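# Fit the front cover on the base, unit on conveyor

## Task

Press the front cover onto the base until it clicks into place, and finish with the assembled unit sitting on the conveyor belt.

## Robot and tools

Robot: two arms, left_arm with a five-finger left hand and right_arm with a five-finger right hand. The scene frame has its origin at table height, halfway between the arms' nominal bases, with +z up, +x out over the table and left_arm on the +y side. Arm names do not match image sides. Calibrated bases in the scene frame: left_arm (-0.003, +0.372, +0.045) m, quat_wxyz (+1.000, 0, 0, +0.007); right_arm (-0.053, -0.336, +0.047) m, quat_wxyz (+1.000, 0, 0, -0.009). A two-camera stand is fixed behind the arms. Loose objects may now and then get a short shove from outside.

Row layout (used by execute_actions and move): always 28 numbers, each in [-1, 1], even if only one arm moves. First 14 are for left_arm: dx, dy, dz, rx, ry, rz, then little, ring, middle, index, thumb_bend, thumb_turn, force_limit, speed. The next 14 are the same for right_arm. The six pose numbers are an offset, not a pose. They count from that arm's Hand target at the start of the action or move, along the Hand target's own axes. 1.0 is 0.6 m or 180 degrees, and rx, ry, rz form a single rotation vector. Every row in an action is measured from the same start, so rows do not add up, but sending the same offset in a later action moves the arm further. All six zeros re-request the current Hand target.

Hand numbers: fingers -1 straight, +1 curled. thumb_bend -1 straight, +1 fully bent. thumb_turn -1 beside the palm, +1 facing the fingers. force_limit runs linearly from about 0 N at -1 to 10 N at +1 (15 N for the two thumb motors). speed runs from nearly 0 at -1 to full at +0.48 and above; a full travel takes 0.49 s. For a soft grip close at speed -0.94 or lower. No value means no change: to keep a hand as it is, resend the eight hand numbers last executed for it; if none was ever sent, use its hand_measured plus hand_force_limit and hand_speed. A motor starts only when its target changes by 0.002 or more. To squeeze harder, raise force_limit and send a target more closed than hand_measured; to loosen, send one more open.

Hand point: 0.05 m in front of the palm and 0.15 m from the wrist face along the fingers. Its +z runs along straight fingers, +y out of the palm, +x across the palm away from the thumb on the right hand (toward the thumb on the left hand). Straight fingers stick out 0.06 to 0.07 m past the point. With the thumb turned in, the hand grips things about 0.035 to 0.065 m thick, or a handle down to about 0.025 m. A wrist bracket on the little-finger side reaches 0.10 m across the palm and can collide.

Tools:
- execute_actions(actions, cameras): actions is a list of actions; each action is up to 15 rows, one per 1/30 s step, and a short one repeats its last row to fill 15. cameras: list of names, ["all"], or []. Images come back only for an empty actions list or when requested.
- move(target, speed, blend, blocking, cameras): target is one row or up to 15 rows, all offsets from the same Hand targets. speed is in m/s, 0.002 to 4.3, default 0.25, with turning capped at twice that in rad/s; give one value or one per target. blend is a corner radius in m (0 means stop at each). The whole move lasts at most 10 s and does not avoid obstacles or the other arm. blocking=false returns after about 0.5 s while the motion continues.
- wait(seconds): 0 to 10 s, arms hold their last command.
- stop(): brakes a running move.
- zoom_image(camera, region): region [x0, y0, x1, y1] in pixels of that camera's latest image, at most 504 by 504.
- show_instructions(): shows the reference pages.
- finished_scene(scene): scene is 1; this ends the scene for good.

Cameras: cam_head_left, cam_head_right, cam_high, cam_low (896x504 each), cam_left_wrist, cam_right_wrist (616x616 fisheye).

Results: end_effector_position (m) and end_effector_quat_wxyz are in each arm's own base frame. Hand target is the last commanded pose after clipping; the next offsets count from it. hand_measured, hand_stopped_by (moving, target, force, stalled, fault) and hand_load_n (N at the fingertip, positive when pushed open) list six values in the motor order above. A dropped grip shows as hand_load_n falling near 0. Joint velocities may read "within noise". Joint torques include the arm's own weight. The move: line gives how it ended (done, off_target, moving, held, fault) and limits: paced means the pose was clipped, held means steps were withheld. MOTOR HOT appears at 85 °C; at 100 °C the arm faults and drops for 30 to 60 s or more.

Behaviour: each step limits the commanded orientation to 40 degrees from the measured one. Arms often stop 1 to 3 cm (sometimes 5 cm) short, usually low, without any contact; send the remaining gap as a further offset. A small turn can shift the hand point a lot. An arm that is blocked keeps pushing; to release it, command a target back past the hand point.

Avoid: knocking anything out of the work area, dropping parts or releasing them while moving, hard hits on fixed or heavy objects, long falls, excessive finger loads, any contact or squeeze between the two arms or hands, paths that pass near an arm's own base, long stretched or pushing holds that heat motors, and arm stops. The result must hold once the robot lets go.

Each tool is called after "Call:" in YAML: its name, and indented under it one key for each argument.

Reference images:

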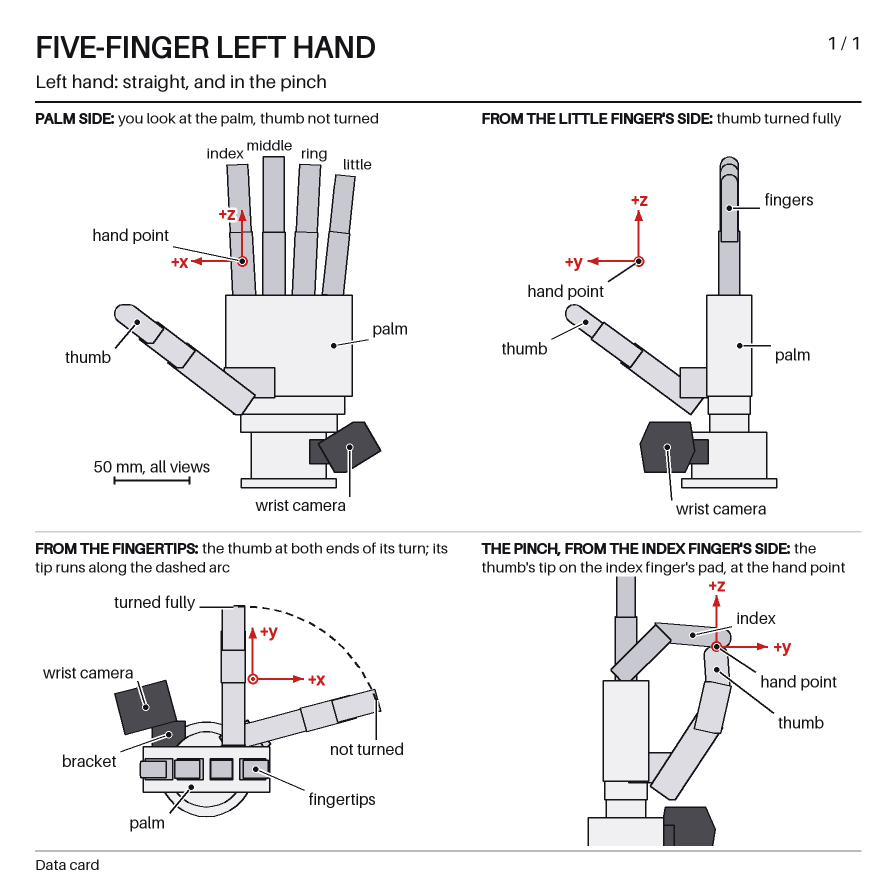

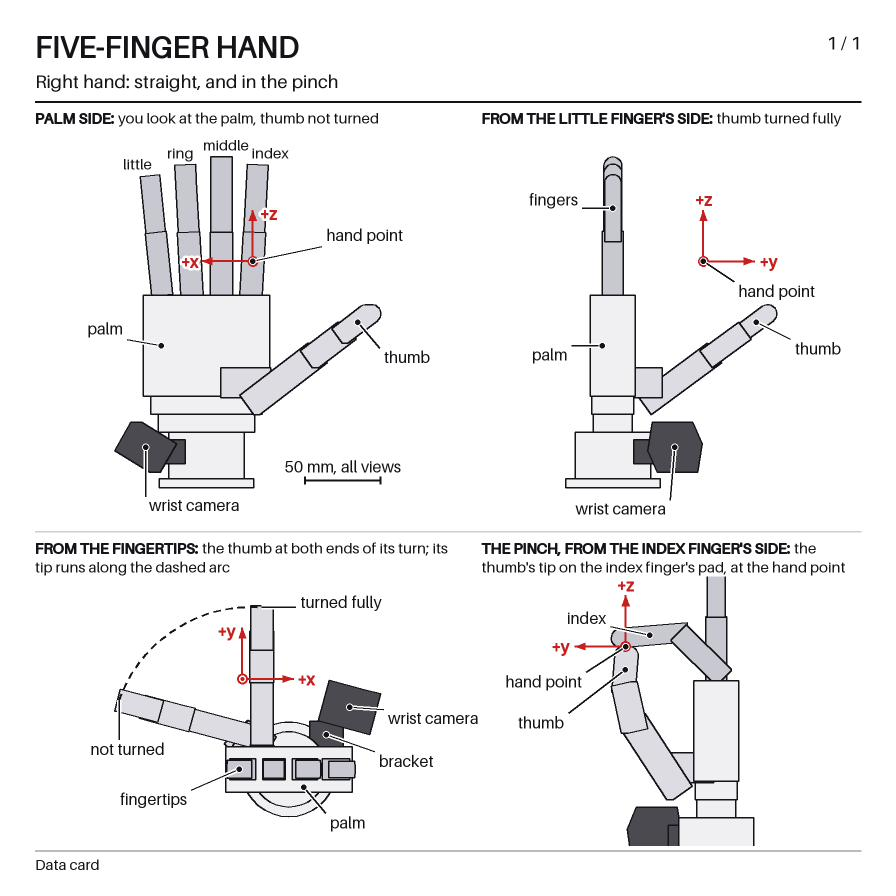

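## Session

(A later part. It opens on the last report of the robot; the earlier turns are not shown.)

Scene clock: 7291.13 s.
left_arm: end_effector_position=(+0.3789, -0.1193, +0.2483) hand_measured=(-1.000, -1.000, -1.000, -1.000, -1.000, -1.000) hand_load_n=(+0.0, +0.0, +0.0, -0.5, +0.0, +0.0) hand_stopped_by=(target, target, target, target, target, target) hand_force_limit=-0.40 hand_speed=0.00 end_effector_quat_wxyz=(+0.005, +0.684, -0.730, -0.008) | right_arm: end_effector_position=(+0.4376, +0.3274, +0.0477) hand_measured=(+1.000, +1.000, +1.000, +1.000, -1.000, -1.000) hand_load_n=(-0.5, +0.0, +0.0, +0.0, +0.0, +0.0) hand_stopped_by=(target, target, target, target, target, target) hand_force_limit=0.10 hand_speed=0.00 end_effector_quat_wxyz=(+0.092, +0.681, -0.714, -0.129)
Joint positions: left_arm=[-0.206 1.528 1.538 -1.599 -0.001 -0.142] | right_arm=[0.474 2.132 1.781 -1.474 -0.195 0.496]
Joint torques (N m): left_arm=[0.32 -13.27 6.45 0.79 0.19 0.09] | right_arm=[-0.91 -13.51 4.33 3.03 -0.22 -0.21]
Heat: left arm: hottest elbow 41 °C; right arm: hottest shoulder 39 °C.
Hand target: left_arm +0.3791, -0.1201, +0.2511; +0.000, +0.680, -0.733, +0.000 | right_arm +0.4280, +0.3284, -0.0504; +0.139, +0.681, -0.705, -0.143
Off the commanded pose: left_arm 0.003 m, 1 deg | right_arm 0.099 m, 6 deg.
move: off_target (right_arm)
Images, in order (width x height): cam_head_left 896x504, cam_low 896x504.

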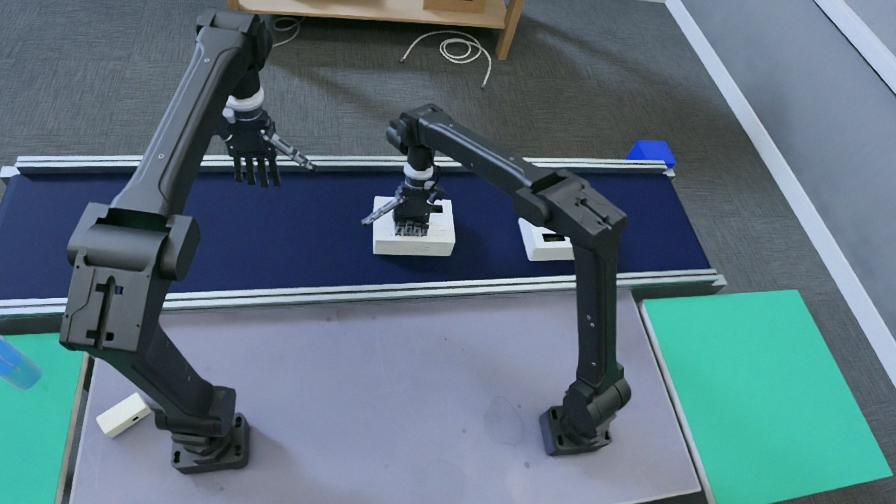

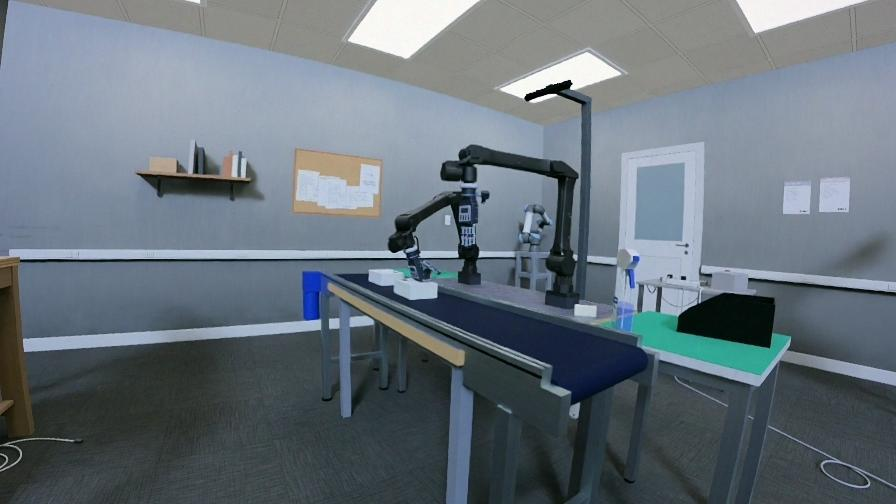

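Call:
move:
  target: [0,0,0,0,0,0,-1,-1,-1,-1,-1,-1,-0.4,0,0,0.1105,-0.2611,0,0,0,1,1,1,1,-1,-1,0.1,0]
  speed: 0.15
  cameras: ["cam_head_left","cam_low","cam_head_right","cam_high","cam_right_wrist"]

Call:
zoom_image:
  camera: "cam_head_left"
  region: [368, 228, 413, 260]

Call:
zoom_image:
  camera: "cam_head_left"
  region: [413, 228, 458, 260]

Call:
zoom_image:
  camera: "cam_low"
  region: [390, 272, 442, 304]

Call:
zoom_image:
  camera: "cam_high"
  region: [365, 205, 455, 290]

Call:
zoom_image:
  camera: "cam_head_left"
  region: [515, 200, 605, 265]

Scene clock: 7306.77 s.
left_arm: end_effector_position=(+0.3789, -0.1193, +0.2483) hand_measured=(-1.000, -1.000, -1.000, -1.000, -1.000, -1.000) hand_load_n=(+0.0, +0.0, +0.0, +0.0, +0.0, +0.0) hand_stopped_by=(target, target, target, target, target, target) hand_force_limit=-0.40 hand_speed=0.00 end_effector_quat_wxyz=(+0.005, +0.684, -0.730, -0.008) | right_arm: end_effector_position=(+0.4221, +0.3195, +0.1009) hand_measured=(+1.000, +1.000, +1.000, +1.000, -1.000, -1.000) hand_load_n=(+0.0, +0.0, +0.0, +0.0, +0.0, +0.0) hand_stopped_by=(target, target, target, target, target, target) hand_force_limit=0.10 hand_speed=0.00 end_effector_quat_wxyz=(+0.147, +0.671, -0.712, -0.146)
Joint positions: left_arm=[-0.206 1.528 1.538 -1.599 -0.001 -0.142] | right_arm=[0.474 2.124 1.877 -1.694 -0.195 0.496]
Joint torques (N m): left_arm=[0.26 -13.16 6.46 0.81 0.22 0.11] | right_arm=[-0.85 -26.23 12.36 -0.96 -0.38 -0.16]
Heat: left arm: hottest elbow 41 °C; right arm: hottest shoulder 38 °C.
Hand target: left_arm +0.3791, -0.1201, +0.2511; +0.000, +0.680, -0.733, +0.000 | right_arm +0.4282, +0.3287, +0.1197; +0.139, +0.681, -0.705, -0.143
Off the commanded pose: left_arm 0.003 m, 1 deg | right_arm 0.022 m, 2 deg.
joint sent to its limit (right arm) — joint 4 (wrist pitch), lower limit. The joint targets still meet the commanded pose.
move: off_target (right_arm)
Images, in order (width x height): cam_head_left 896x504, cam_head_right 896x504, cam_high 896x504, cam_low 896x504, cam_right_wrist 616x616.

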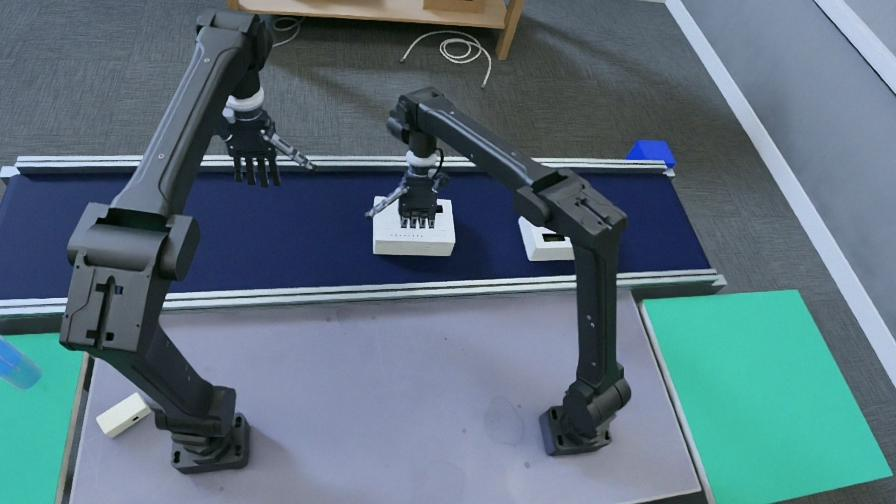

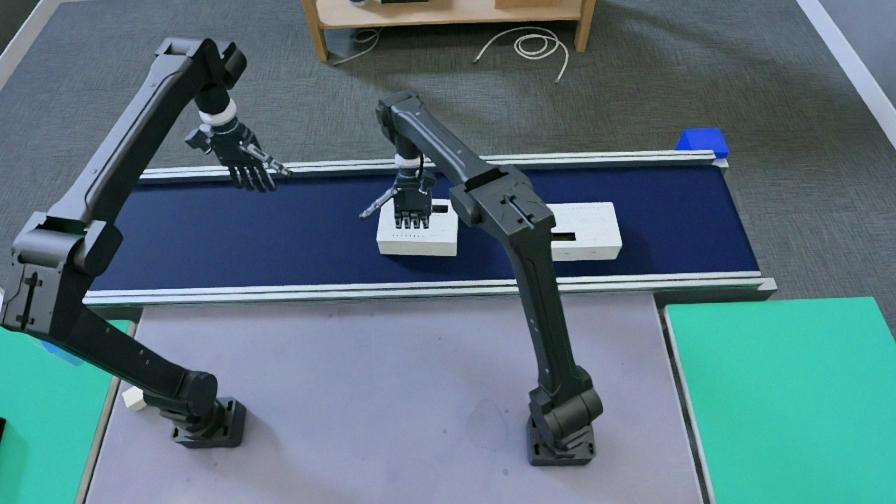

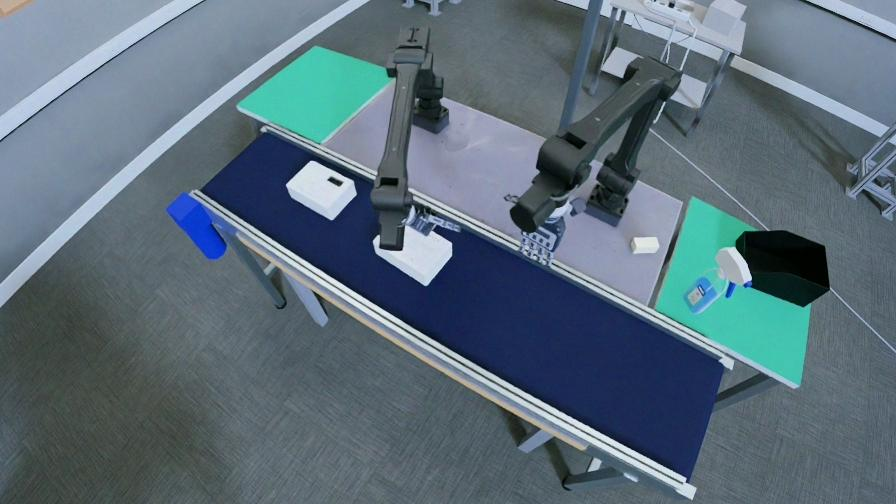

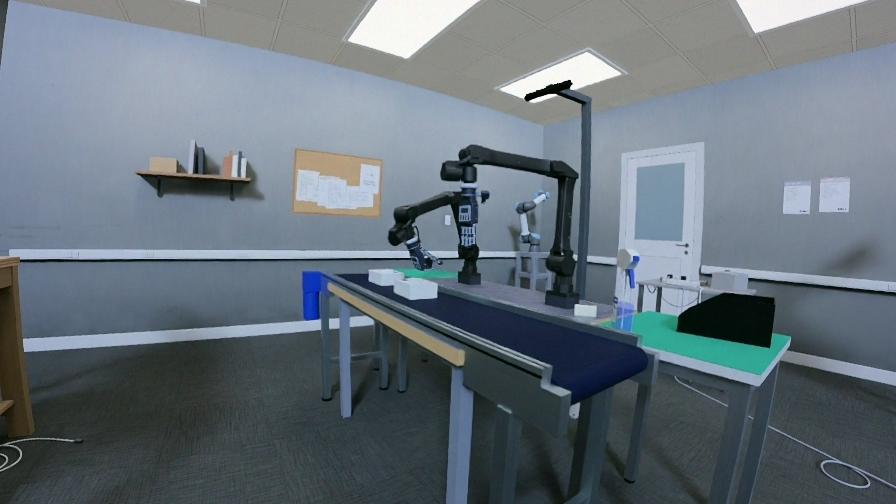

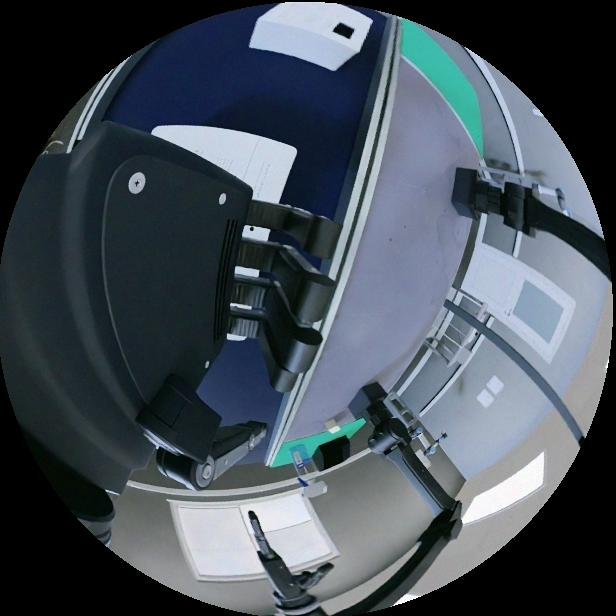

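Scaled by 11.200 from the camera's 896x504 image, which has a finer 1280x720 frame.

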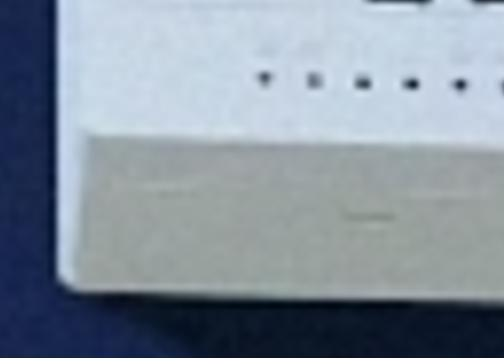

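Scaled by 11.200 from the camera's 896x504 image, which has a finer 1280x720 frame.

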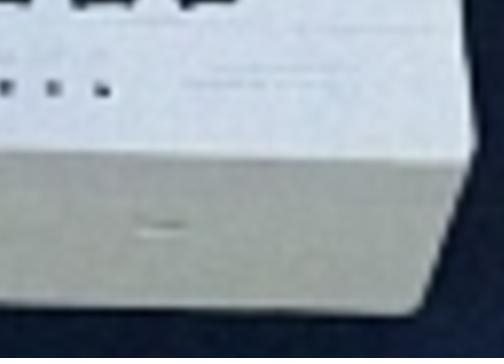

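Scaled by 9.692 from the camera's 896x504 image, which has a finer 1280x720 frame.

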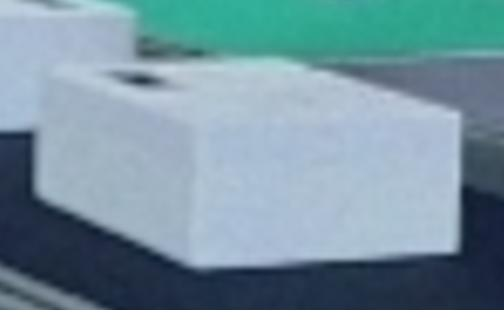

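Scaled by 5.600 from the camera's 896x504 image, which has a finer 1280x720 frame.

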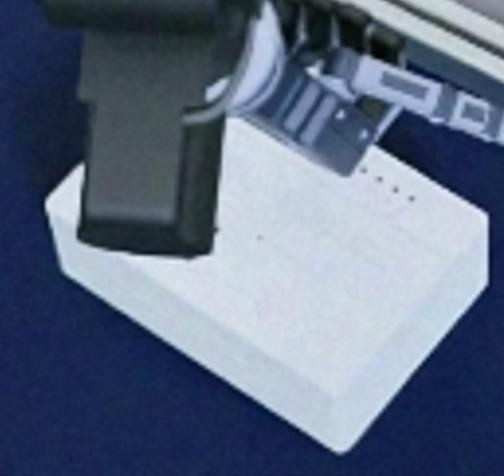

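Scaled by 5.600 from the camera's 896x504 image, which has a finer 1280x720 frame.

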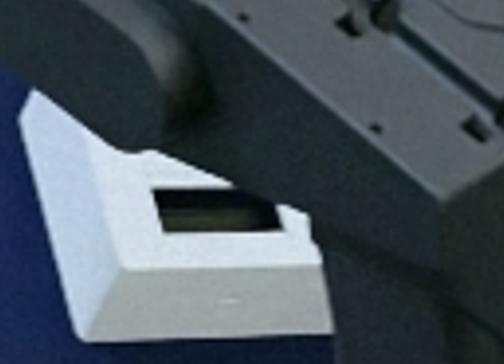

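Call:
zoom_image:
  camera: "cam_head_right"
  region: [370, 195, 465, 262]

Call:
zoom_image:
  camera: "cam_high"
  region: [395, 245, 430, 285]

Call:
zoom_image:
  camera: "cam_low"
  region: [392, 276, 420, 304]

Scaled by 5.305 from the camera's 896x504 image, which has a finer 1280x720 frame.

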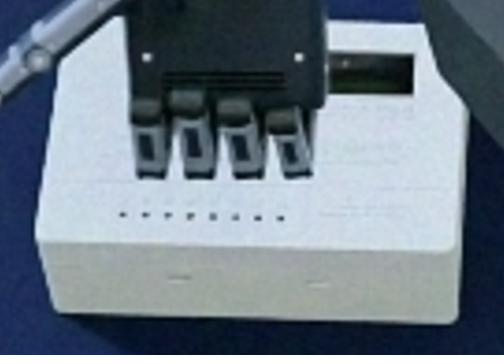

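Scaled by 12.600 from the camera's 896x504 image, which has a finer 1280x720 frame.

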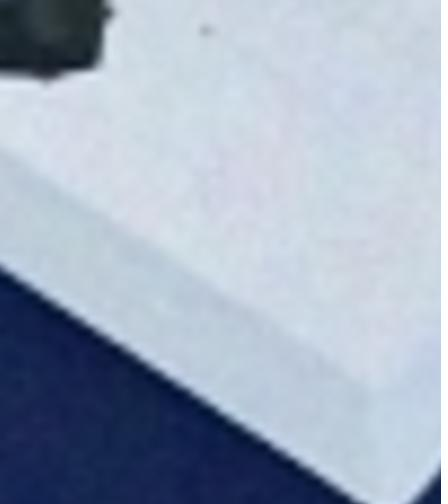

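Scaled by 18.000 from the camera's 896x504 image, which has a finer 1280x720 frame.

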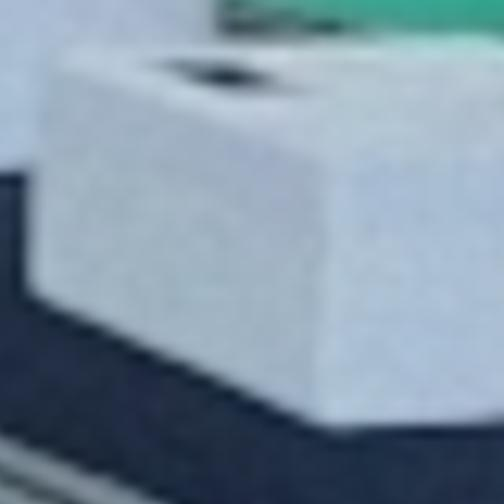

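Call:
move:
  target: [0,0,0,0,0,0,-1,-1,-1,-1,-1,-1,-0.4,0,0.0030,0.1417,-0.1208,0,0,0,1,1,1,1,-1,-1,0.1,0]
  speed: 0.2
  cameras: ["cam_head_left","cam_low"]

Call:
zoom_image:
  camera: "cam_head_left"
  region: [365, 185, 465, 265]

Scene clock: 7321.73 s.
left_arm: end_effector_position=(+0.3789, -0.1193, +0.2483) hand_measured=(-1.000, -1.000, -1.000, -1.000, -1.000, -1.000) hand_load_n=(+0.0, +0.0, +0.0, +0.0, +0.0, +0.0) hand_stopped_by=(target, target, target, target, target, target) hand_force_limit=-0.40 hand_speed=0.00 end_effector_quat_wxyz=(+0.005, +0.684, -0.730, -0.008) | right_arm: end_effector_position=(+0.3812, +0.3243, +0.2267) hand_measured=(+1.000, +1.000, +1.000, +1.000, -1.000, -1.000) hand_load_n=(+0.0, +0.0, +0.0, +0.5, -0.5, +0.0) hand_stopped_by=(target, target, target, target, target, target) hand_force_limit=0.10 hand_speed=0.00 end_effector_quat_wxyz=(+0.046, +0.680, -0.720, -0.131)
Joint positions: left_arm=[-0.206 1.528 1.538 -1.599 -0.001 -0.142] | right_arm=[0.504 1.827 1.796 -1.698 -0.231 0.542]
Joint torques (N m): left_arm=[0.38 -12.98 6.54 0.76 0.2 0.1] | right_arm=[-0.85 -19.96 9.43 -0.4 -0.44 0]
Heat: left arm: hottest elbow 41 °C; right arm: hottest shoulder 38 °C.
Hand target: left_arm +0.3791, -0.1201, +0.2511; +0.000, +0.680, -0.733, +0.000 | right_arm +0.3781, +0.3289, +0.2197; +0.139, +0.681, -0.705, -0.143
Off the commanded pose: left_arm 0.003 m, 1 deg | right_arm 0.009 m, 11 deg.
joint sent to its limit (right arm) — joint 4 (wrist pitch), lower limit. The joint targets are off in orientation, not in position.
move: off_target (right_arm)
Images, in order (width x height): cam_head_left 896x504, cam_low 896x504.

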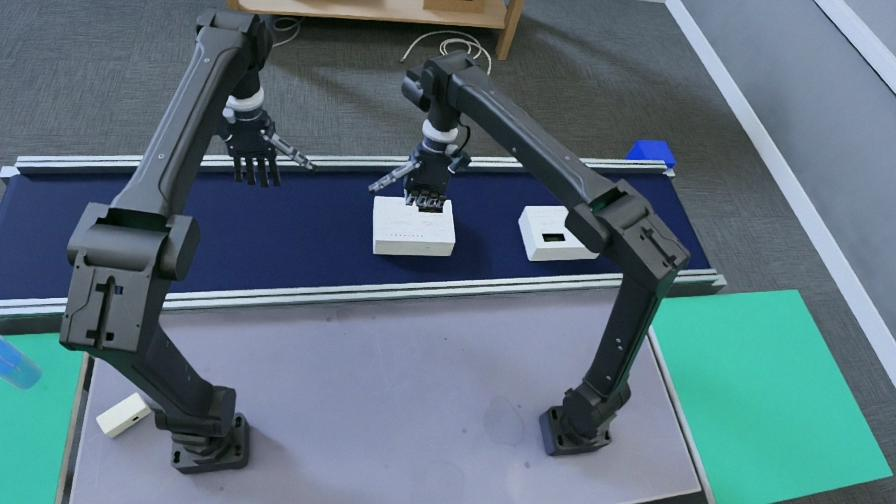

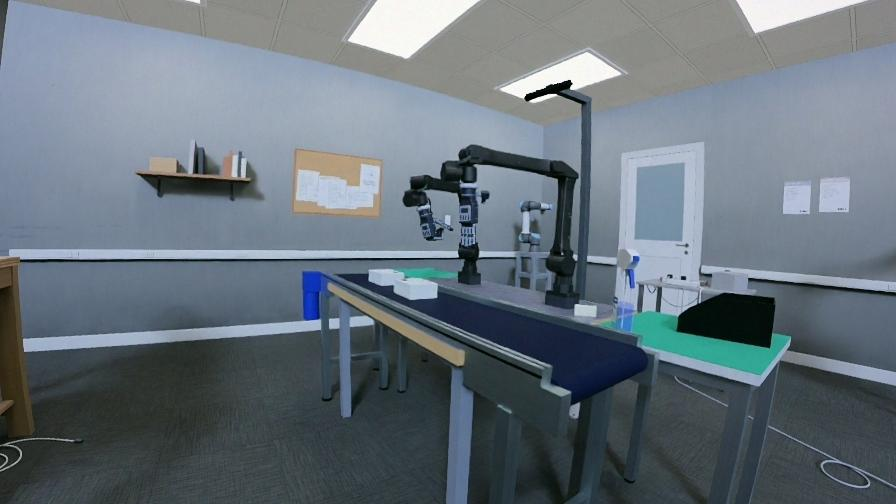

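Scaled by 5.040 from the camera's 896x504 image, which has a finer 1280x720 frame.

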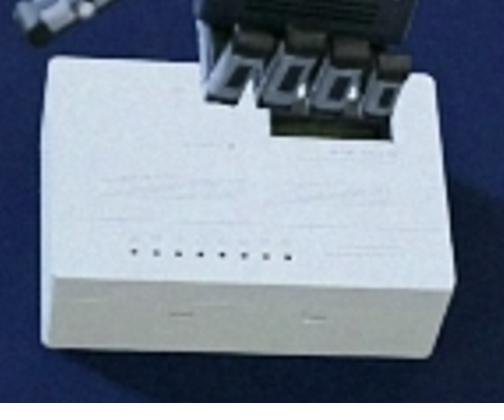

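The cover is fully seated on the base with no visible gap. The unit sits on the belt and both hands are clear.

Call:
finished_scene:

The scene is finished: the task was done.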